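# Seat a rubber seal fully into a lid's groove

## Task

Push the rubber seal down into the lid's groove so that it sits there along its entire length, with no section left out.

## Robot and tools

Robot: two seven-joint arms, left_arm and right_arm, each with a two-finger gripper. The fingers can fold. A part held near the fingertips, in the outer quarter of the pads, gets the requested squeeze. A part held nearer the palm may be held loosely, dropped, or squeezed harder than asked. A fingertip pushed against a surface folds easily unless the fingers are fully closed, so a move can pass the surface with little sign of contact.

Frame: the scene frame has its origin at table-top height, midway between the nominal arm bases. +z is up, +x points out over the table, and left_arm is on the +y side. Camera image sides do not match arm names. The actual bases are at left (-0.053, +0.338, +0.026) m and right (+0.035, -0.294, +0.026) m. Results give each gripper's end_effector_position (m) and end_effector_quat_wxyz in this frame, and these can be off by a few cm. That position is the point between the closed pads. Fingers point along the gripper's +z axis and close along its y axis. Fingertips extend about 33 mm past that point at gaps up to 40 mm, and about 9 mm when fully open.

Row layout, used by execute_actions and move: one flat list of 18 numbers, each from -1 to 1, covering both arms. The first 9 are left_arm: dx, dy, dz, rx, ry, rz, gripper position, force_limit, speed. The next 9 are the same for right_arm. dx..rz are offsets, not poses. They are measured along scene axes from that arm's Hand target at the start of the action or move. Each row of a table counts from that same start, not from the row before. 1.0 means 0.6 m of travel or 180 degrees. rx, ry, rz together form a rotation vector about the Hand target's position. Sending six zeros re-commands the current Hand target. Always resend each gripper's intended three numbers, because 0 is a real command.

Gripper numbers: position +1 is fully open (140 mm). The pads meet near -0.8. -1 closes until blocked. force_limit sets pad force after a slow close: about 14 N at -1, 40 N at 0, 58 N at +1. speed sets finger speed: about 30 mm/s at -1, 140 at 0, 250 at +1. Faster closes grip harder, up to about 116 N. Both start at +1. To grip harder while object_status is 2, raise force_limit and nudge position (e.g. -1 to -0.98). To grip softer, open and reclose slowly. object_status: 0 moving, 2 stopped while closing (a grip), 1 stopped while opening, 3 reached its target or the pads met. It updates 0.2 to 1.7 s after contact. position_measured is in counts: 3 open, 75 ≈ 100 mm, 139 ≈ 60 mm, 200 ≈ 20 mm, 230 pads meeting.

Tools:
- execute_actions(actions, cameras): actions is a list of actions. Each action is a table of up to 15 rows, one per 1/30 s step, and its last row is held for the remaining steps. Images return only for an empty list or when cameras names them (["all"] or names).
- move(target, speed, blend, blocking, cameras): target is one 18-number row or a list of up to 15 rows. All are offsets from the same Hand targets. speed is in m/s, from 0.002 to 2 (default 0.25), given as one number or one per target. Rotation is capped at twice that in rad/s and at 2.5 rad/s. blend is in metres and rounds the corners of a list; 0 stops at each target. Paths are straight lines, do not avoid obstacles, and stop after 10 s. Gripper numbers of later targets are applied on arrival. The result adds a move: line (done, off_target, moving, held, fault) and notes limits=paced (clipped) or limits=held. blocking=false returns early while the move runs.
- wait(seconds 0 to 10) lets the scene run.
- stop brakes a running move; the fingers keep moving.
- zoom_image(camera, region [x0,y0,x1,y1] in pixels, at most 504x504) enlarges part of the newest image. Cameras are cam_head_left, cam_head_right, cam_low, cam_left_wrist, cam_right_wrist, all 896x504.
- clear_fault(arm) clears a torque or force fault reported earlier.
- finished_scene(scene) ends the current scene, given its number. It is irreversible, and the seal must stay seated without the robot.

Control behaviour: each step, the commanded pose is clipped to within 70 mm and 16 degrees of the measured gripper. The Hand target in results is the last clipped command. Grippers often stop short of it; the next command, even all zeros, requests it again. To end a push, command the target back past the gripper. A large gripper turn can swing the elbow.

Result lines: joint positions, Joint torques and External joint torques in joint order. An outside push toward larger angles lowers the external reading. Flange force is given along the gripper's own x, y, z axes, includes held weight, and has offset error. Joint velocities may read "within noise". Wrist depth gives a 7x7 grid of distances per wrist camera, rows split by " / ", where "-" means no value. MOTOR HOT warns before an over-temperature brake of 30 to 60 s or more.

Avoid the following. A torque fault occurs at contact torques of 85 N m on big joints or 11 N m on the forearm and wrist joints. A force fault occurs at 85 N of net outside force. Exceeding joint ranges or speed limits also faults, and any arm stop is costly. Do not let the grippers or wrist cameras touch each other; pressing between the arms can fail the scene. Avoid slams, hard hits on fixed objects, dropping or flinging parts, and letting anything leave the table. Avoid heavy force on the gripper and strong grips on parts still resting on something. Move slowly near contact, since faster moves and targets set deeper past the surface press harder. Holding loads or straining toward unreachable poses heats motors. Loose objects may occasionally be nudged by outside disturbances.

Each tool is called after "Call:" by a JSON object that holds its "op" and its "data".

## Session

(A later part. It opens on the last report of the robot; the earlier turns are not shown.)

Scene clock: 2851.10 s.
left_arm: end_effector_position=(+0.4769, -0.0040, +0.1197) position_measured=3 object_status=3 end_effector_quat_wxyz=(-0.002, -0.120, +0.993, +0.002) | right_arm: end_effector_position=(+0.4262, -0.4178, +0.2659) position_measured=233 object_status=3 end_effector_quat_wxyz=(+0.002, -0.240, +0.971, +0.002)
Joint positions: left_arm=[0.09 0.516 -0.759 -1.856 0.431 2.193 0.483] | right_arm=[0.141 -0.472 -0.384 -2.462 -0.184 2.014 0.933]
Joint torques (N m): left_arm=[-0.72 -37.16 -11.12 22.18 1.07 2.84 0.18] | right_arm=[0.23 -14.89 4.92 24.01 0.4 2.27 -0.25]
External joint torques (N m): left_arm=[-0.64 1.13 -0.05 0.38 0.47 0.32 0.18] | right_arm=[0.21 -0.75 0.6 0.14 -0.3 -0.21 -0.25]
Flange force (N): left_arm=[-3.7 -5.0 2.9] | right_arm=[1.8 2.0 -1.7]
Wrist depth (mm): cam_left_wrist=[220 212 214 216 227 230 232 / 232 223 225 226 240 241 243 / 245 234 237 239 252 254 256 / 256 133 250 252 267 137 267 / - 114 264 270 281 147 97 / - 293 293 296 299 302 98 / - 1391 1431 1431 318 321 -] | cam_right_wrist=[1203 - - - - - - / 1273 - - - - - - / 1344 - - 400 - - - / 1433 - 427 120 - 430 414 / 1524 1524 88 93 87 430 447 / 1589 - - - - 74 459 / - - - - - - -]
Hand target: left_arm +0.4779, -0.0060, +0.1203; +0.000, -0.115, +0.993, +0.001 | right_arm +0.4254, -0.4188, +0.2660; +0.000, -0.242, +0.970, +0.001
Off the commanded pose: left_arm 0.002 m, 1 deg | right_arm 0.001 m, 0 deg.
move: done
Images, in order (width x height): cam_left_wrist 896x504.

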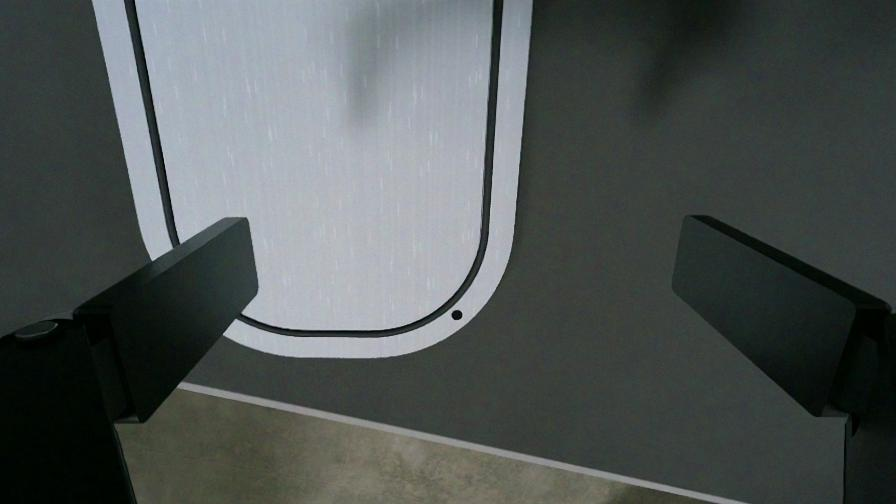

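Call:
{"op": "move", "data": {"target": [[-0.0157,0.0247,-0.06,0,0,-0.01,-1,0,0,0,0,0,0,0,0,-1,0,0],[-0.0157,0.0247,-0.1038,0,0,-0.01,-1,0,0,0,0,0,0,0,0,-1,0,0]], "speed": 0.15, "cameras": ["cam_left_wrist"]}}

Call:
{"op": "zoom_image", "data": {"camera": "cam_left_wrist", "region": [400, 60, 520, 260]}}

Scene clock: 2878.03 s.
left_arm: end_effector_position=(+0.4666, +0.0094, +0.0573) position_measured=233 object_status=3 end_effector_quat_wxyz=(-0.003, -0.098, +0.995, +0.001) | right_arm: end_effector_position=(+0.4262, -0.4178, +0.2659) position_measured=233 object_status=3 end_effector_quat_wxyz=(+0.002, -0.240, +0.971, +0.002)
Joint positions: left_arm=[0.084 0.579 -0.71 -1.94 0.509 2.325 0.484] | right_arm=[0.141 -0.472 -0.384 -2.462 -0.184 2.014 0.933]
Joint velocities: left_arm=[0.001 -0.001 0.001 0 0 0.004 -0.004] | right_arm=[within noise]
Joint torques (N m): left_arm=[-1.06 -38.85 -10.65 20.05 0.98 2.77 -0.38] | right_arm=[0.28 -14.89 4.88 24.01 0.41 2.28 -0.27]
External joint torques (N m): left_arm=[-0.93 0.25 1.07 -0.09 0.44 0.24 -0.38] | right_arm=[0.18 -0.77 0.47 0.15 -0.29 -0.2 -0.27]
Flange force (N): left_arm=[-0.6 -3.2 4.1] | right_arm=[1.9 1.7 -1.7]
Wrist depth (mm): cam_left_wrist=[157 157 159 160 172 173 174 / 164 165 166 167 180 181 184 / 172 174 174 175 189 191 192 / 182 183 184 137 198 201 203 / 192 192 82 83 88 209 215 / 213 67 71 67 - 70 226 / - - - - - 71 -] | cam_right_wrist=[1219 - - - - - - / 1285 - - - - - 383 / 1387 - - - - 386 397 / 1433 - - 120 - 426 426 / 1507 1481 88 93 87 429 442 / 1579 - - - - 74 458 / - - - - - - -]
Hand target: left_arm +0.4685, +0.0088, +0.0580; +0.000, -0.100, +0.995, +0.001 | right_arm +0.4254, -0.4188, +0.2660; +0.000, -0.242, +0.970, +0.001
Off the commanded pose: left_arm 0.002 m, 0 deg | right_arm 0.001 m, 0 deg.
move: done
Images, in order (width x height): cam_left_wrist 896x504.

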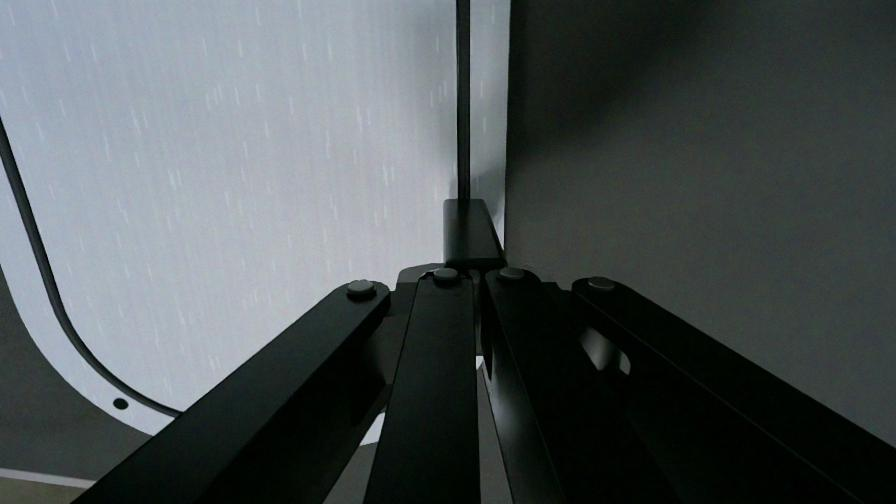

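Scaled by 2.520 from the camera's 896x504 image, which has a finer 1280x720 frame.

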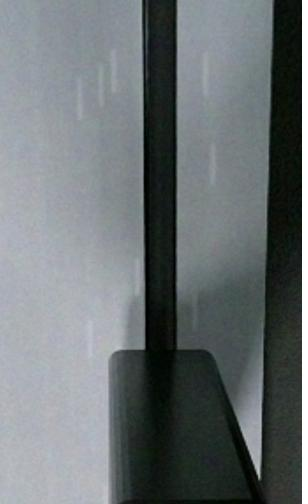

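Call:
{"op": "move", "data": {"target": [[-0.003,0.003,-0.0375,0,0,0,-1,0,0,0,0,0,0,0,0,-1,0,0]], "speed": 0.06}}

Scene clock: 2882.33 s.
left_arm: end_effector_position=(+0.4713, +0.0073, +0.0490) position_measured=233 object_status=3 end_effector_quat_wxyz=(+0.007, -0.096, +0.995, +0.000) | right_arm: end_effector_position=(+0.4262, -0.4178, +0.2659) position_measured=233 object_status=3 end_effector_quat_wxyz=(+0.002, -0.240, +0.971, +0.002)
Joint positions: left_arm=[0.062 0.59 -0.685 -1.943 0.534 2.359 0.469] | right_arm=[0.141 -0.472 -0.384 -2.462 -0.184 2.014 0.933]
Joint velocities: left_arm=[0 0.001 0.003 -0.001 0 0.005 -0.005] | right_arm=[within noise]
Joint torques (N m): left_arm=[-1.02 -28.06 -6.57 15.37 1.66 4.18 -0.43] | right_arm=[0.27 -14.86 4.96 24.01 0.41 2.28 -0.26]
External joint torques (N m): left_arm=[-1.11 11.59 4.84 -4.67 1.13 1.62 -0.42] | right_arm=[0.26 -0.69 0.67 0.13 -0.28 -0.19 -0.26]
Flange force (N): left_arm=[-6.9 -10.1 32.8] | right_arm=[1.5 1.9 -1.6]
Wrist depth (mm): cam_left_wrist=[150 149 150 152 163 163 164 / 156 157 158 158 171 172 173 / 164 165 166 167 180 182 183 / 174 175 175 124 189 192 194 / 184 185 82 83 88 200 206 / 196 67 71 67 - 70 217 / - - - - - 71 -] | cam_right_wrist=[1243 - 358 381 - - - / 1273 - 384 - - - - / 1373 - - - - - - / 1417 - - 120 - 429 424 / 1507 1507 88 93 87 433 449 / 1589 - - - - 74 458 / - - - - - - -]
Hand target: left_arm +0.4667, +0.0106, +0.0355; +0.000, -0.100, +0.995, +0.001 | right_arm +0.4254, -0.4188, +0.2660; +0.000, -0.242, +0.970, +0.001
Off the commanded pose: left_arm 0.015 m, 1 deg | right_arm 0.001 m, 0 deg.
move: off_target (left_arm)

Call:
{"op": "move", "data": {"target": [[0.003,-0.003,0.0375,0,0,0,-1,0,0,0,0,0,0,0,0,-1,0,0],[0.0356,0.0039,0.0375,0,0,0,-1,0,0,0,0,0,0,0,0,-1,0,0],[0.0306,0.0089,-0.001,0,0,0,-1,0,0,0,0,0,0,0,0,-1,0,0],[0.0356,0.0039,0.0375,0,0,0,-1,0,0,0,0,0,0,0,0,-1,0,0],[0.0617,0.0095,0.0375,0,0,0,-1,0,0,0,0,0,0,0,0,-1,0,0],[0.0567,0.0145,-0.001,0,0,0,-1,0,0,0,0,0,0,0,0,-1,0,0]], "speed": 0.07, "blend": [0.003,0.003,0,0.003,0.003,0], "cameras": ["cam_left_wrist"]}}

Call:
{"op": "zoom_image", "data": {"camera": "cam_left_wrist", "region": [400, 60, 520, 260]}}

Scene clock: 2893.30 s.
left_arm: end_effector_position=(+0.5055, +0.0141, +0.0494) position_measured=233 object_status=3 end_effector_quat_wxyz=(+0.007, -0.099, +0.995, -0.003) | right_arm: end_effector_position=(+0.4262, -0.4178, +0.2659) position_measured=233 object_status=3 end_effector_quat_wxyz=(+0.002, -0.240, +0.971, +0.002)
Joint positions: left_arm=[0.067 0.655 -0.675 -1.836 0.548 2.314 0.506] | right_arm=[0.141 -0.472 -0.384 -2.462 -0.184 2.014 0.933]
Joint velocities: left_arm=[0 0 0 -0.002 0.001 0.004 0] | right_arm=[within noise]
Joint torques (N m): left_arm=[-0.49 -31.17 -6.96 15.31 1.8 3.52 -0.17] | right_arm=[0.23 -14.84 4.9 24.03 0.42 2.27 -0.27]
External joint torques (N m): left_arm=[-0.73 10.82 5.23 -4.89 1.25 0.98 -0.17] | right_arm=[0.27 -0.63 0.63 0.08 -0.28 -0.22 -0.27]
Flange force (N): left_arm=[-5.7 -6.9 28.2] | right_arm=[1.5 1.8 -1.5]
Wrist depth (mm): cam_left_wrist=[151 150 150 152 163 163 164 / 157 157 158 159 171 172 173 / 165 166 167 167 180 182 182 / 174 175 176 125 189 192 193 / 185 186 82 83 88 199 205 / 209 - 71 67 - 70 216 / - - - - - 71 -] | cam_right_wrist=[1231 372 - - - - - / 1279 - - - - - - / 1358 412 414 - - - 408 / 1433 431 - 120 - 429 420 / 1498 1507 88 93 87 433 443 / 1570 - - - - 74 458 / - - - - - - -]
Hand target: left_arm +0.5007, +0.0193, +0.0349; +0.000, -0.100, +0.995, +0.001 | right_arm +0.4254, -0.4188, +0.2660; +0.000, -0.242, +0.970, +0.001
Off the commanded pose: left_arm 0.016 m, 1 deg | right_arm 0.001 m, 0 deg.
move: off_target (left_arm)
Images, in order (width x height): cam_left_wrist 896x504.

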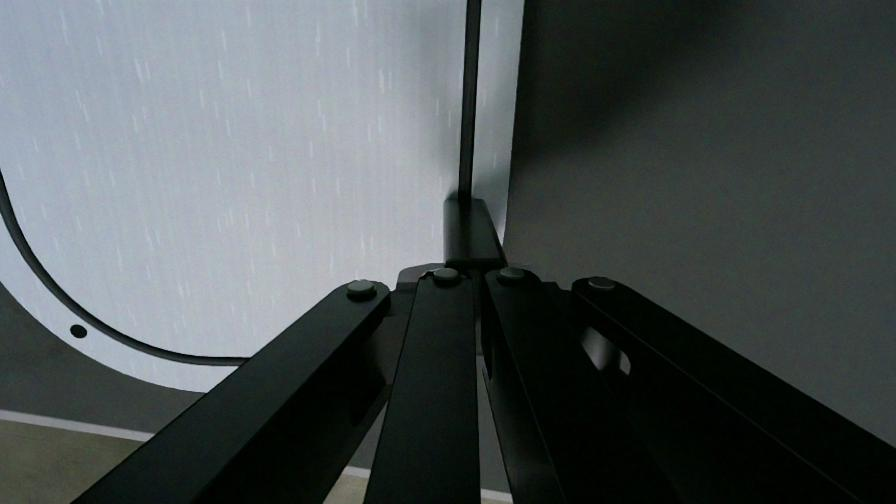

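Scaled by 2.520 from the camera's 896x504 image, which has a finer 1280x720 frame.

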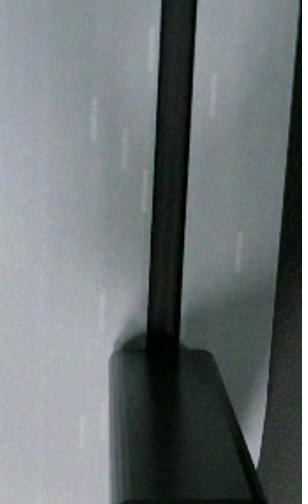

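Call:
{"op": "move", "data": {"target": [[0.005,-0.005,0.0375,0,0,0,-1,0,0,0,0,0,0,0,0,-1,0,0],[-0.15,-0.09,0.3,0,0,0.02,1,0,0.5,0,0,0,0,0,0,-1,0,0]], "speed": [0.06,0.3], "blend": [0.005,0], "cameras": ["cam_left_wrist","cam_low"]}}

Call:
{"op": "zoom_image", "data": {"camera": "cam_left_wrist", "region": [270, 30, 410, 200]}}

Call:
{"op": "zoom_image", "data": {"camera": "cam_left_wrist", "region": [410, 30, 550, 200]}}

Call:
{"op": "zoom_image", "data": {"camera": "cam_left_wrist", "region": [410, 190, 550, 380]}}

Call:
{"op": "zoom_image", "data": {"camera": "cam_left_wrist", "region": [270, 190, 410, 380]}}

Scene clock: 2904.37 s.
left_arm: end_effector_position=(+0.4118, -0.0364, +0.2155) position_measured=3 object_status=0 end_effector_quat_wxyz=(+0.002, -0.127, +0.992, -0.001) | right_arm: end_effector_position=(+0.4262, -0.4178, +0.2659) position_measured=233 object_status=3 end_effector_quat_wxyz=(+0.002, -0.240, +0.971, +0.002)
Joint positions: left_arm=[0.139 0.261 -0.895 -1.926 0.236 2.083 0.478] | right_arm=[0.141 -0.472 -0.384 -2.462 -0.184 2.014 0.933]
Joint torques (N m): left_arm=[-0.43 -29.05 -6.4 23.05 0.15 2.32 -0.3] | right_arm=[0.26 -14.86 4.94 24.04 0.4 2.28 -0.26]
External joint torques (N m): left_arm=[-0.31 -0.26 0.17 -0.64 -0.5 -0.22 -0.3] | right_arm=[0.26 -0.75 0.66 0.18 -0.29 -0.19 -0.26]
Flange force (N): left_arm=[2.6 2.3 -0.1] | right_arm=[1.6 2.0 -1.8]
Wrist depth (mm): cam_left_wrist=[310 312 307 307 314 317 319 / 327 326 316 318 330 332 334 / 341 343 333 335 349 350 351 / 358 133 352 353 368 137 366 / - 133 372 380 390 137 97 / - 1439 1439 411 415 420 98 / - 1535 1554 1564 1564 442 -] | cam_right_wrist=[1214 364 - - - - - / 1273 - - - - - - / 1344 - - - - 391 410 / 1425 437 - 120 - - 423 / 1498 1515 88 93 87 430 441 / 1579 - - - - 74 462 / - - - - - - -]
Hand target: left_arm +0.4107, -0.0347, +0.2149; +0.000, -0.131, +0.991, +0.001 | right_arm +0.4254, -0.4188, +0.2660; +0.000, -0.242, +0.970, +0.001
Off the commanded pose: left_arm 0.002 m, 1 deg | right_arm 0.001 m, 0 deg.
move: done
Images, in order (width x height): cam_low 896x504, cam_left_wrist 896x504.

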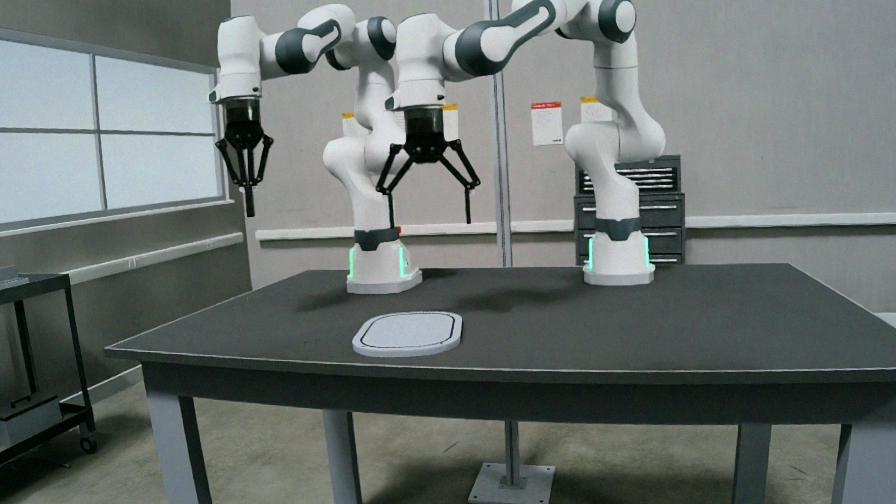

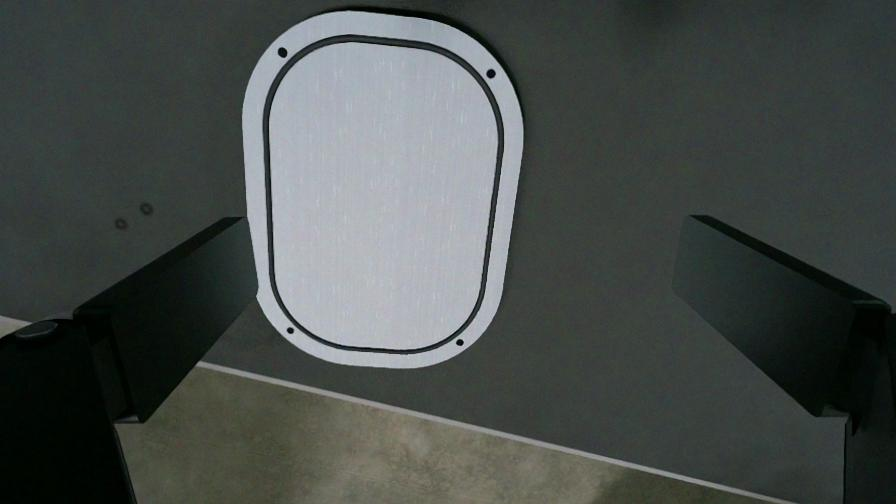

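Scaled by 2.965 from the camera's 896x504 image, which has a finer 1280x720 frame.

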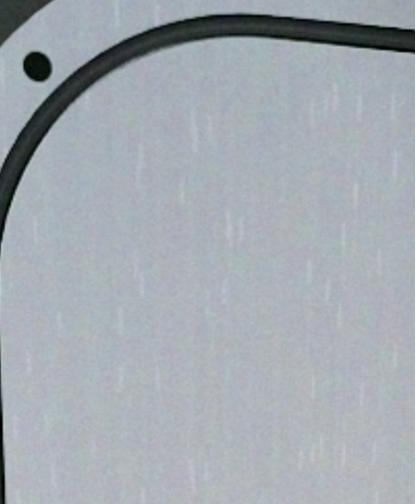

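Scaled by 2.965 from the camera's 896x504 image, which has a finer 1280x720 frame.

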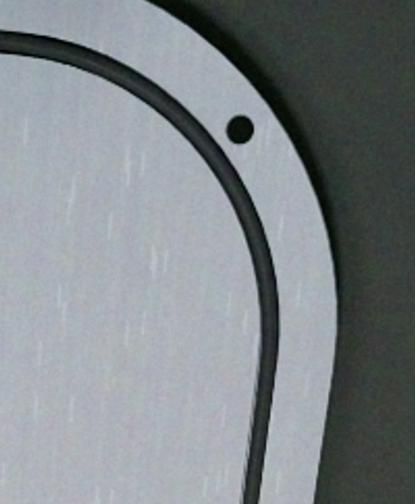

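Scaled by 2.653 from the camera's 896x504 image, which has a finer 1280x720 frame.

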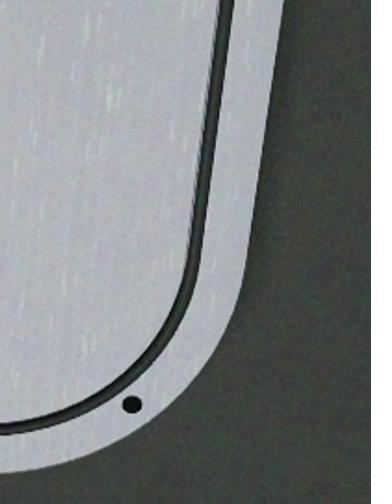

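Scaled by 2.653 from the camera's 896x504 image, which has a finer 1280x720 frame.

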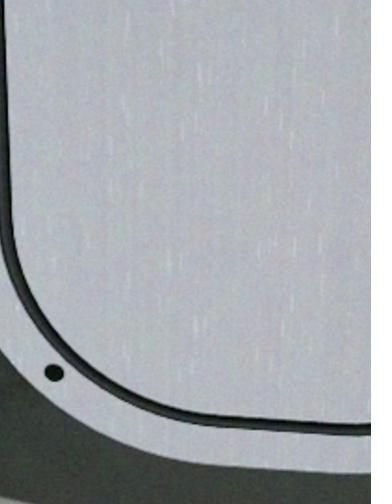

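Call:
{"op": "zoom_image", "data": {"camera": "cam_low", "region": [346, 306, 406, 360]}}

Call:
{"op": "zoom_image", "data": {"camera": "cam_low", "region": [406, 306, 466, 360]}}

Call:
{"op": "zoom_image", "data": {"camera": "cam_left_wrist", "region": [450, 130, 530, 230]}}

Scaled by 8.400 from the camera's 896x504 image, which has a finer 1280x720 frame.

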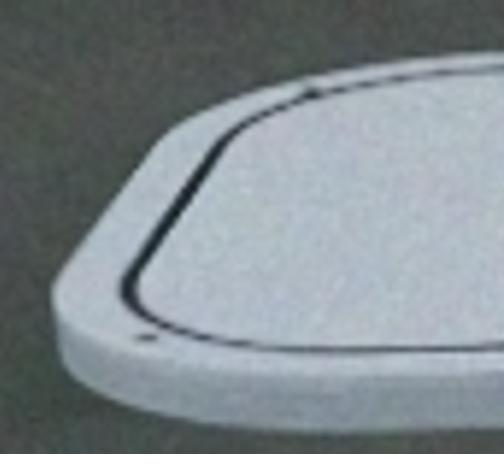

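Scaled by 8.400 from the camera's 896x504 image, which has a finer 1280x720 frame.

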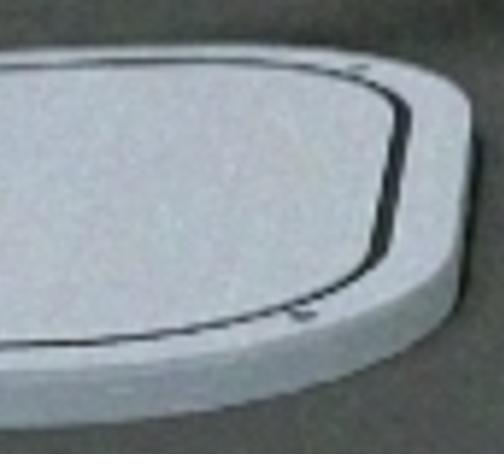

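Scaled by 5.040 from the camera's 896x504 image, which has a finer 1280x720 frame.

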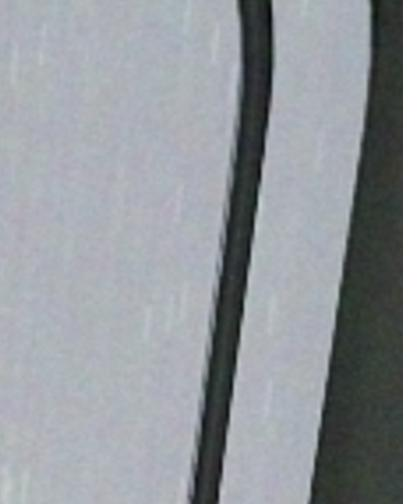

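Call:
{"op": "move", "data": {"target": [[0.1067,0.0237,-0.2,0,0,-0.017,-1,0,0,0,0,0,0,0,0,-1,0,0],[0.1067,0.0237,-0.2615,0,0,-0.017,-1,0,0,0,0,0,0,0,0,-1,0,0],[0.1037,0.0267,-0.299,0,0,-0.017,-1,0,0,0,0,0,0,0,0,-1,0,0]], "speed": [0.3,0.15,0.06], "blend": [0.02,0.003,0]}}

Scene clock: 2929.10 s.
left_arm: end_effector_position=(+0.4759, -0.0222, +0.0488) position_measured=233 object_status=3 end_effector_quat_wxyz=(+0.006, -0.099, +0.995, -0.001) | right_arm: end_effector_position=(+0.4262, -0.4178, +0.2659) position_measured=233 object_status=3 end_effector_quat_wxyz=(+0.002, -0.240, +0.971, +0.002)
Joint positions: left_arm=[-0.004 0.643 -0.672 -1.855 0.542 2.318 0.433] | right_arm=[0.141 -0.472 -0.384 -2.462 -0.184 2.014 0.933]
Joint velocities: left_arm=[0 -0.001 0.004 -0.001 0 0.005 -0.006] | right_arm=[within noise]
Joint torques (N m): left_arm=[-0.97 -30.41 -6.03 16.21 1.62 4.09 -0.5] | right_arm=[0.28 -14.88 4.91 24.01 0.4 2.27 -0.27]
External joint torques (N m): left_arm=[-0.98 11.24 6.09 -3.9 1.07 1.54 -0.5] | right_arm=[0.32 -0.65 0.65 0.04 -0.29 -0.22 -0.27]
Flange force (N): left_arm=[-8.4 -11.8 31.4] | right_arm=[1.6 2.0 -1.5]
Wrist depth (mm): cam_left_wrist=[150 149 149 150 153 163 164 / 156 156 157 158 162 171 173 / 164 165 166 167 171 182 182 / 173 174 175 124 186 191 193 / 186 184 83 83 88 199 206 / 207 67 71 67 - 70 216 / - - - - - 70 -] | cam_right_wrist=[1197 - - - - - 367 / 1285 - - - - 386 388 / 1358 - 415 - - - - / 1417 - - 120 - 421 421 / 1524 1498 88 93 87 433 441 / 1551 - - - - 74 462 / - - - - - - -]
Hand target: left_arm +0.4730, -0.0187, +0.0355; +0.000, -0.104, +0.995, +0.001 | right_arm +0.4254, -0.4188, +0.2660; +0.000, -0.242, +0.970, +0.001
Off the commanded pose: left_arm 0.014 m, 1 deg | right_arm 0.001 m, 0 deg.
move: off_target (left_arm); blend cut to 0.0184 m at target 1

Call:
{"op": "move", "data": {"target": [[0.005,-0.005,0.0375,0,0,0,-1,0,0,0,0,0,0,0,0,-1,0,0],[-0.0563,0.0355,0.0375,0,0,0.0,-1,0,0,0,0,0,0,0,0,-1,0,0],[-0.0613,0.0405,0.003,0,0,0.0,-1,0,0,0,0,0,0,0,0,-1,0,0]], "speed": [0.06,0.12,0.06], "blend": [0.003,0.003,0], "cameras": ["cam_left_wrist"]}}

Call:
{"op": "zoom_image", "data": {"camera": "cam_left_wrist", "region": [400, 0, 540, 260]}}

Scene clock: 2942.57 s.
left_arm: end_effector_position=(+0.4410, +0.0044, +0.0482) position_measured=233 object_status=3 end_effector_quat_wxyz=(+0.006, -0.101, +0.995, +0.001) | right_arm: end_effector_position=(+0.4262, -0.4178, +0.2659) position_measured=233 object_status=3 end_effector_quat_wxyz=(+0.002, -0.240, +0.971, +0.002)
Joint positions: left_arm=[0.07 0.536 -0.706 -2.034 0.525 2.396 0.423] | right_arm=[0.141 -0.472 -0.384 -2.462 -0.184 2.014 0.933]
Joint velocities: left_arm=[0 -0.001 0.002 -0.001 0 0.004 -0.003] | right_arm=[within noise]
Joint torques (N m): left_arm=[-1.62 -27.24 -6.75 15.12 1.44 4.18 -0.42] | right_arm=[0.22 -14.91 4.95 24.03 0.4 2.28 -0.27]
External joint torques (N m): left_arm=[-1.7 9.86 3.9 -4.57 0.93 1.63 -0.42] | right_arm=[0.17 -0.87 0.6 0.2 -0.29 -0.2 -0.27]
Flange force (N): left_arm=[-4.1 -9.4 31.1] | right_arm=[2.0 2.0 -1.9]
Wrist depth (mm): cam_left_wrist=[149 149 150 152 162 163 164 / 155 156 157 159 171 172 173 / 164 164 166 167 180 182 182 / 173 174 175 125 189 192 194 / 183 184 83 83 88 199 205 / 193 67 71 67 - 70 216 / - - - - - 70 -] | cam_right_wrist=[1208 - - - - 370 366 / 1279 - - - - - 376 / 1344 - - - - - - / 1417 - - 120 - 419 417 / 1507 1473 88 93 87 431 442 / 1599 - - - - 74 459 / - - - - - - -]
Hand target: left_arm +0.4362, +0.0056, +0.0373; +0.000, -0.104, +0.995, +0.001 | right_arm +0.4254, -0.4188, +0.2660; +0.000, -0.242, +0.970, +0.001
Off the commanded pose: left_arm 0.012 m, 1 deg | right_arm 0.001 m, 0 deg.
move: off_target (left_arm)
Images, in order (width x height): cam_left_wrist 896x504.

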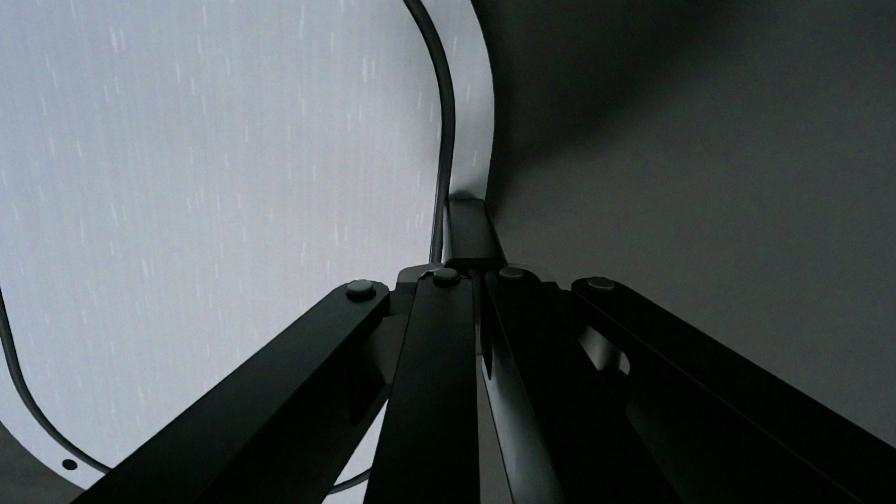

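Scaled by 1.938 from the camera's 896x504 image, which has a finer 1280x720 frame.

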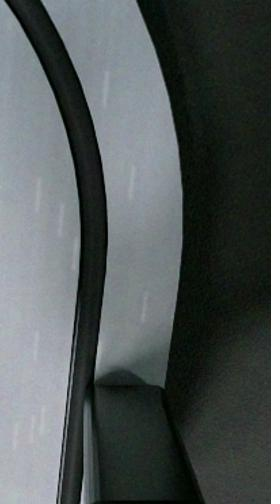

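Call:
{"op": "move", "data": {"target": [[0.006,-0.003,0.0337,0,0,0.0,-1,0,0,0,0,0,0,0,0,-1,0,0],[0.0122,-0.0183,0.0337,0,0,-0.031,-1,0,0,0,0,0,0,0,0,-1,0,0]], "speed": 0.06, "cameras": ["cam_left_wrist"]}}

Call:
{"op": "zoom_image", "data": {"camera": "cam_left_wrist", "region": [400, 0, 540, 260]}}

Scene clock: 2958.03 s.
left_arm: end_effector_position=(+0.4436, -0.0056, +0.0576) position_measured=233 object_status=3 end_effector_quat_wxyz=(+0.000, -0.060, +0.998, -0.001) | right_arm: end_effector_position=(+0.4262, -0.4178, +0.2659) position_measured=233 object_status=3 end_effector_quat_wxyz=(+0.002, -0.240, +0.971, +0.002)
Joint positions: left_arm=[0.085 0.556 -0.743 -1.993 0.524 2.351 0.503] | right_arm=[0.141 -0.472 -0.384 -2.462 -0.184 2.014 0.933]
Joint velocities: left_arm=[0 0.001 -0.001 0 0.001 -0.001 0.005] | right_arm=[within noise]
Joint torques (N m): left_arm=[-0.7 -36.29 -11.67 20.27 1.01 2.31 0.13] | right_arm=[0.23 -14.89 4.91 24.02 0.41 2.27 -0.27]
External joint torques (N m): left_arm=[-0.71 1.07 -0.07 0.33 0.48 -0.23 0.13] | right_arm=[0.21 -0.83 0.6 0.2 -0.28 -0.2 -0.27]
Flange force (N): left_arm=[-3.8 -4.7 3.0] | right_arm=[1.9 2.0 -1.9]
Wrist depth (mm): cam_left_wrist=[158 158 159 160 171 172 173 / 165 166 167 167 180 181 182 / 173 175 175 175 189 191 192 / 183 184 185 125 199 201 203 / 193 192 83 83 88 208 215 / 203 - 71 67 - 70 225 / - - - - - 70 -] | cam_right_wrist=[1219 - - 368 - - - / 1285 - - - - - - / 1358 - - - - - 415 / 1417 - - 120 - 415 423 / 1515 1515 88 93 87 87 443 / 1628 - - - - 74 457 / - - - - - - -]
Hand target: left_arm +0.4435, -0.0054, +0.0575; +0.000, -0.056, +0.998, +0.001 | right_arm +0.4254, -0.4188, +0.2660; +0.000, -0.242, +0.970, +0.001
Off the commanded pose: left_arm 0.000 m, 1 deg | right_arm 0.001 m, 0 deg.
move: done
Images, in order (width x height): cam_left_wrist 896x504.

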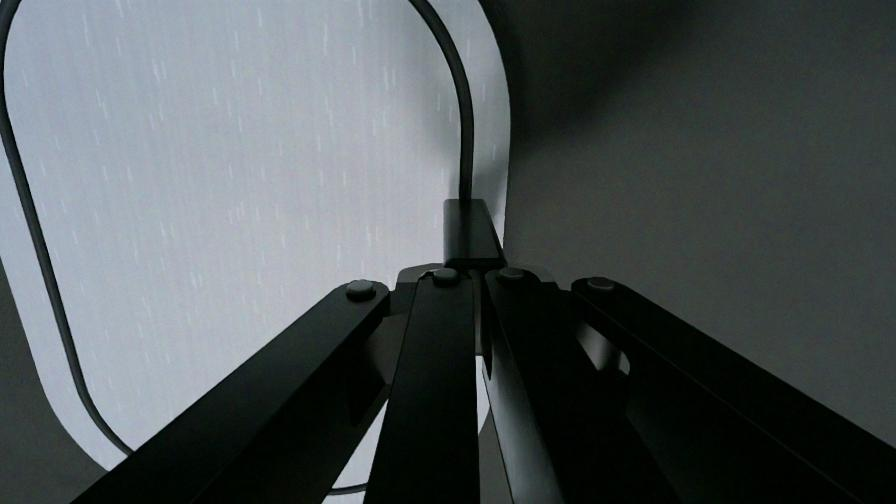

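Scaled by 1.938 from the camera's 896x504 image, which has a finer 1280x720 frame.

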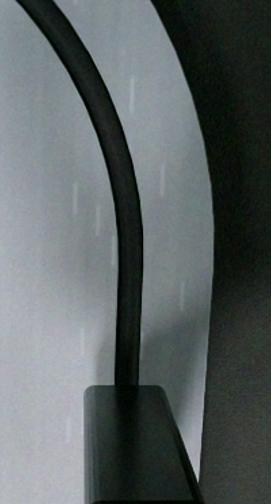

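Well centered. Press and read.

Call:
{"op": "move", "data": {"target": [[-0.008,0.001,-0.0337,0,0,0,-1,0,0,0,0,0,0,0,0,-1,0,0]], "speed": 0.06, "cameras": ["cam_left_wrist"]}}

Call:
{"op": "zoom_image", "data": {"camera": "cam_left_wrist", "region": [400, 0, 540, 260]}}

Scene clock: 2963.43 s.
left_arm: end_effector_position=(+0.4412, -0.0063, +0.0489) position_measured=233 object_status=3 end_effector_quat_wxyz=(+0.004, -0.053, +0.999, +0.003) | right_arm: end_effector_position=(+0.4262, -0.4178, +0.2659) position_measured=233 object_status=3 end_effector_quat_wxyz=(+0.002, -0.240, +0.971, +0.002)
Joint positions: left_arm=[0.065 0.564 -0.725 -2.002 0.548 2.369 0.493] | right_arm=[0.141 -0.472 -0.384 -2.462 -0.184 2.014 0.933]
Joint velocities: left_arm=[0 -0.001 0 -0.001 0 0 -0.005] | right_arm=[within noise]
Joint torques (N m): left_arm=[-0.99 -26.58 -5.82 15.96 2 5.19 -0.26] | right_arm=[0.25 -14.81 4.91 24.02 0.4 2.27 -0.27]
External joint torques (N m): left_arm=[-0.88 11.08 5.8 -3.75 1.48 2.64 -0.26] | right_arm=[0.21 -0.71 0.57 0.17 -0.29 -0.2 -0.27]
Flange force (N): left_arm=[-9.7 -11.0 36.8] | right_arm=[1.6 1.7 -1.7]
Wrist depth (mm): cam_left_wrist=[150 149 150 152 163 164 166 / 156 156 157 158 172 173 174 / 164 165 166 167 181 182 184 / 173 174 175 125 190 193 195 / 182 184 83 83 88 200 207 / 193 67 71 67 - 70 218 / - - - - - 70 -] | cam_right_wrist=[1237 - - - - - - / 1279 383 401 396 - 384 - / 1338 - - 398 412 414 - / 1410 435 - 120 - 418 424 / 1515 1498 88 93 87 433 442 / 1599 - - - - 74 455 / - - - - - - -]
Hand target: left_arm +0.4387, -0.0048, +0.0373; +0.000, -0.056, +0.998, +0.001 | right_arm +0.4254, -0.4188, +0.2660; +0.000, -0.242, +0.970, +0.001
Off the commanded pose: left_arm 0.012 m, 1 deg | right_arm 0.001 m, 0 deg.
move: off_target (left_arm)
Images, in order (width x height): cam_left_wrist 896x504.

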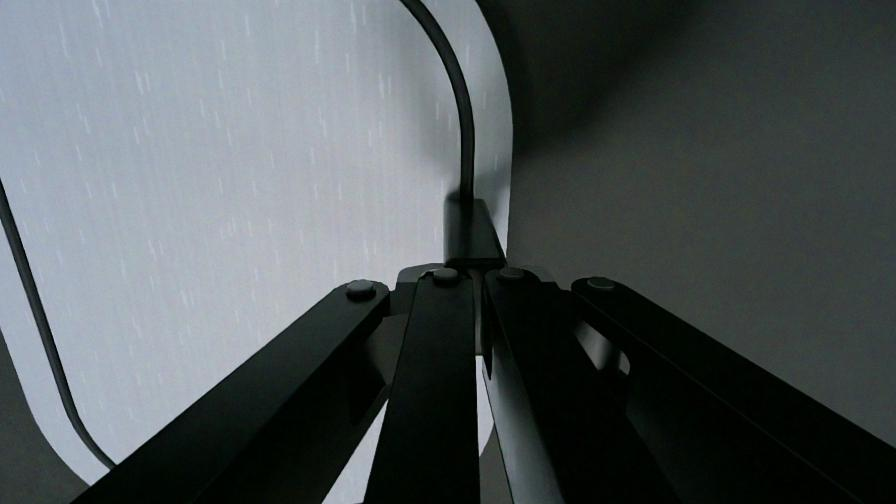

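Scaled by 1.938 from the camera's 896x504 image, which has a finer 1280x720 frame.

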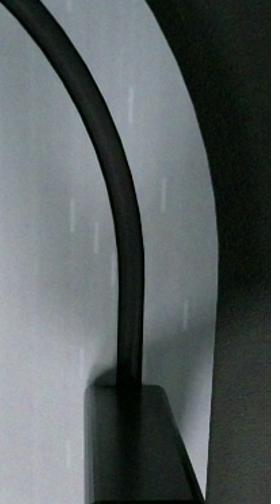

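Call:
{"op": "move", "data": {"target": [[0.008,-0.001,0.0337,0,0,0,-1,0,0,0,0,0,0,0,0,-1,0,0],[-0.0285,-0.0048,0.0337,0,0,0,-1,0,0,0,0,0,0,0,0,-1,0,0],[-0.0355,-0.0033,0.0,0,0,0,-1,0,0,0,0,0,0,0,0,-1,0,0]], "speed": 0.06, "blend": [0.003,0.003,0], "cameras": ["cam_left_wrist"]}}

Call:
{"op": "zoom_image", "data": {"camera": "cam_left_wrist", "region": [400, 0, 540, 260]}}

Scene clock: 2970.77 s.
left_arm: end_effector_position=(+0.4219, -0.0086, +0.0487) position_measured=233 object_status=3 end_effector_quat_wxyz=(+0.006, -0.053, +0.999, +0.001) | right_arm: end_effector_position=(+0.4262, -0.4178, +0.2659) position_measured=233 object_status=3 end_effector_quat_wxyz=(+0.002, -0.240, +0.971, +0.002)
Joint positions: left_arm=[0.071 0.526 -0.739 -2.066 0.543 2.404 0.469] | right_arm=[0.141 -0.472 -0.384 -2.462 -0.184 2.014 0.933]
Joint velocities: left_arm=[0 -0.001 0.001 0.001 0.001 0.004 -0.005] | right_arm=[within noise]
Joint torques (N m): left_arm=[-1.13 -25.42 -6.27 15.54 1.51 4.08 -0.4] | right_arm=[0.22 -14.84 4.91 24.02 0.41 2.28 -0.27]
External joint torques (N m): left_arm=[-1.02 10.4 4.7 -3.88 1.01 1.54 -0.4] | right_arm=[0.17 -0.78 0.57 0.23 -0.29 -0.19 -0.27]
Flange force (N): left_arm=[-8.7 -11.4 33.8] | right_arm=[1.7 1.7 -1.8]
Wrist depth (mm): cam_left_wrist=[149 149 150 159 163 163 165 / 156 157 158 160 171 172 174 / 164 165 166 167 180 182 183 / 174 174 175 124 190 192 194 / 184 184 83 83 88 200 206 / 194 68 71 67 - 70 217 / - - - - - 71 -] | cam_right_wrist=[1219 360 - - - - - / 1267 - 390 - - 383 385 / 1358 405 412 - - - - / 1410 - - 120 425 414 421 / 1473 1515 88 93 87 431 442 / 1599 - - - - 74 - / - - - - - - -]
Hand target: left_arm +0.4174, -0.0067, +0.0373; +0.000, -0.056, +0.998, +0.001 | right_arm +0.4254, -0.4188, +0.2660; +0.000, -0.242, +0.970, +0.001
Off the commanded pose: left_arm 0.012 m, 1 deg | right_arm 0.001 m, 0 deg.
move: off_target (left_arm)
Images, in order (width x height): cam_left_wrist 896x504.

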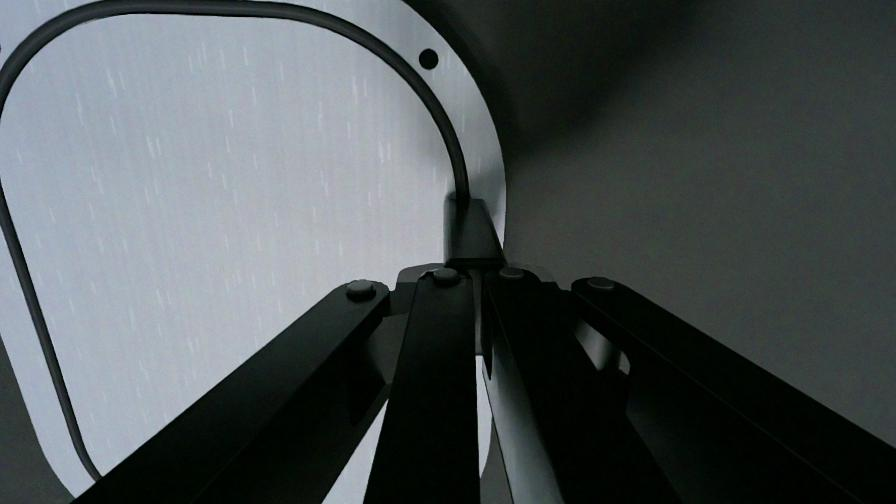

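Scaled by 1.938 from the camera's 896x504 image, which has a finer 1280x720 frame.

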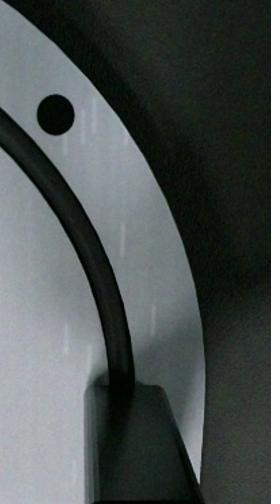

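Call:
{"op": "move", "data": {"target": [[0.007,-0.001,0.0337,0,0,0,-1,0,0,0,0,0,0,0,0,-1,0,0],[-0.02,-0.05,0.25,0,0,0.01,1,0,0.5,0,0,0,0,0,0,-1,0,0]], "speed": [0.06,0.3], "blend": [0.005,0], "cameras": ["cam_left_wrist"]}}

Call:
{"op": "zoom_image", "data": {"camera": "cam_left_wrist", "region": [380, 0, 560, 240]}}

Call:
{"op": "zoom_image", "data": {"camera": "cam_left_wrist", "region": [240, 240, 520, 440]}}

Scene clock: 2978.63 s.
left_arm: end_effector_position=(+0.4066, -0.0369, +0.1876) position_measured=3 object_status=0 end_effector_quat_wxyz=(+0.002, -0.073, +0.997, +0.001) | right_arm: end_effector_position=(+0.4262, -0.4178, +0.2659) position_measured=233 object_status=3 end_effector_quat_wxyz=(+0.002, -0.240, +0.971, +0.002)
Joint positions: left_arm=[0.162 0.303 -0.925 -1.972 0.292 2.14 0.542] | right_arm=[0.141 -0.472 -0.384 -2.462 -0.184 2.014 0.933]
Joint torques (N m): left_arm=[-0.43 -27.95 -7.83 23.07 0.11 2.31 0.12] | right_arm=[0.24 -14.87 4.94 23.99 0.41 2.28 -0.27]
External joint torques (N m): left_arm=[-0.34 0.77 -0.11 -0.03 -0.52 -0.22 0.12] | right_arm=[0.24 -0.79 0.66 0.15 -0.28 -0.19 -0.27]
Flange force (N): left_arm=[-1.2 -1.7 0.0] | right_arm=[1.8 2.1 -1.7]
Wrist depth (mm): cam_left_wrist=[284 285 282 285 290 291 293 / 300 297 288 293 304 306 307 / 315 313 305 307 320 323 323 / 330 133 322 323 339 137 339 / - 114 340 344 358 137 97 / - 374 363 379 380 387 98 / - 1490 1526 1517 1499 407 -] | cam_right_wrist=[1214 - - - - - 356 / 1237 397 - 386 - - - / - - - - - - 401 / 1433 - 435 120 - 422 438 / 1490 1490 88 94 87 433 443 / 1599 - - - - 74 462 / - - - - - - -]
Hand target: left_arm +0.4054, -0.0367, +0.1873; +0.000, -0.071, +0.997, +0.001 | right_arm +0.4254, -0.4188, +0.2660; +0.000, -0.242, +0.970, +0.001
Off the commanded pose: left_arm 0.001 m, 0 deg | right_arm 0.001 m, 0 deg.
move: done
Images, in order (width x height): cam_left_wrist 896x504.

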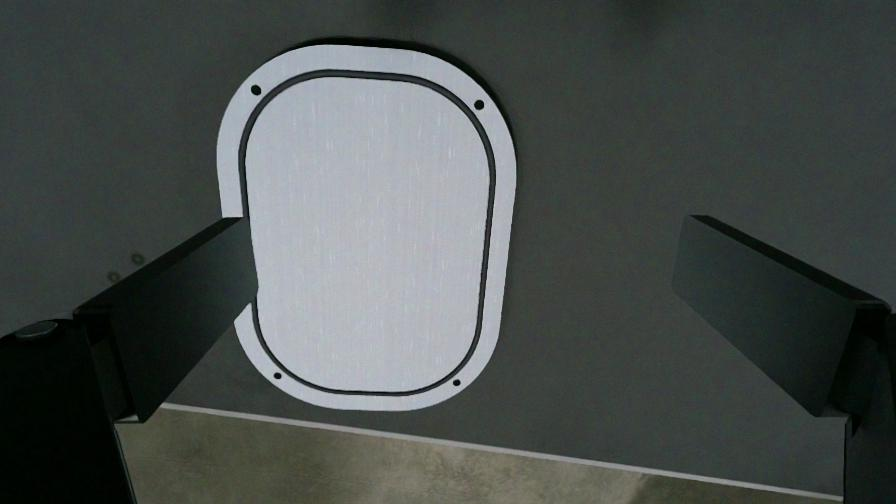

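Scaled by 2.100 from the camera's 896x504 image, which has a finer 1280x720 frame.

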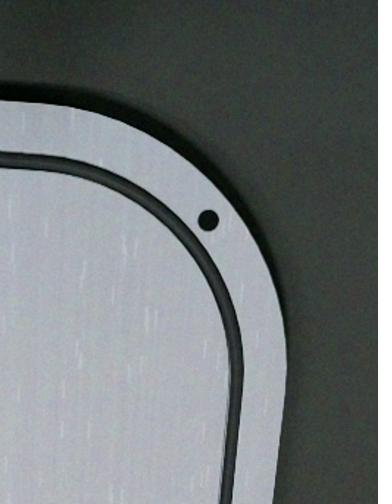

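Scaled by 1.800 from the camera's 896x504 image, which has a finer 1280x720 frame.

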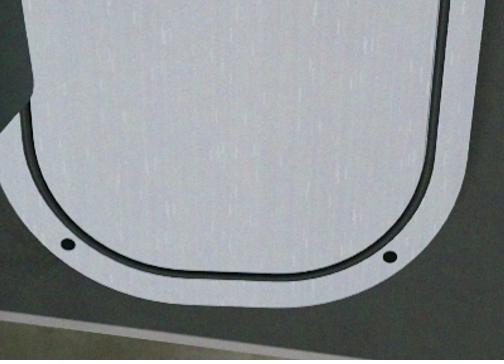

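Call:
{"op": "finished_scene", "data": {"scene": 2}}

The scene is finished: the task was done.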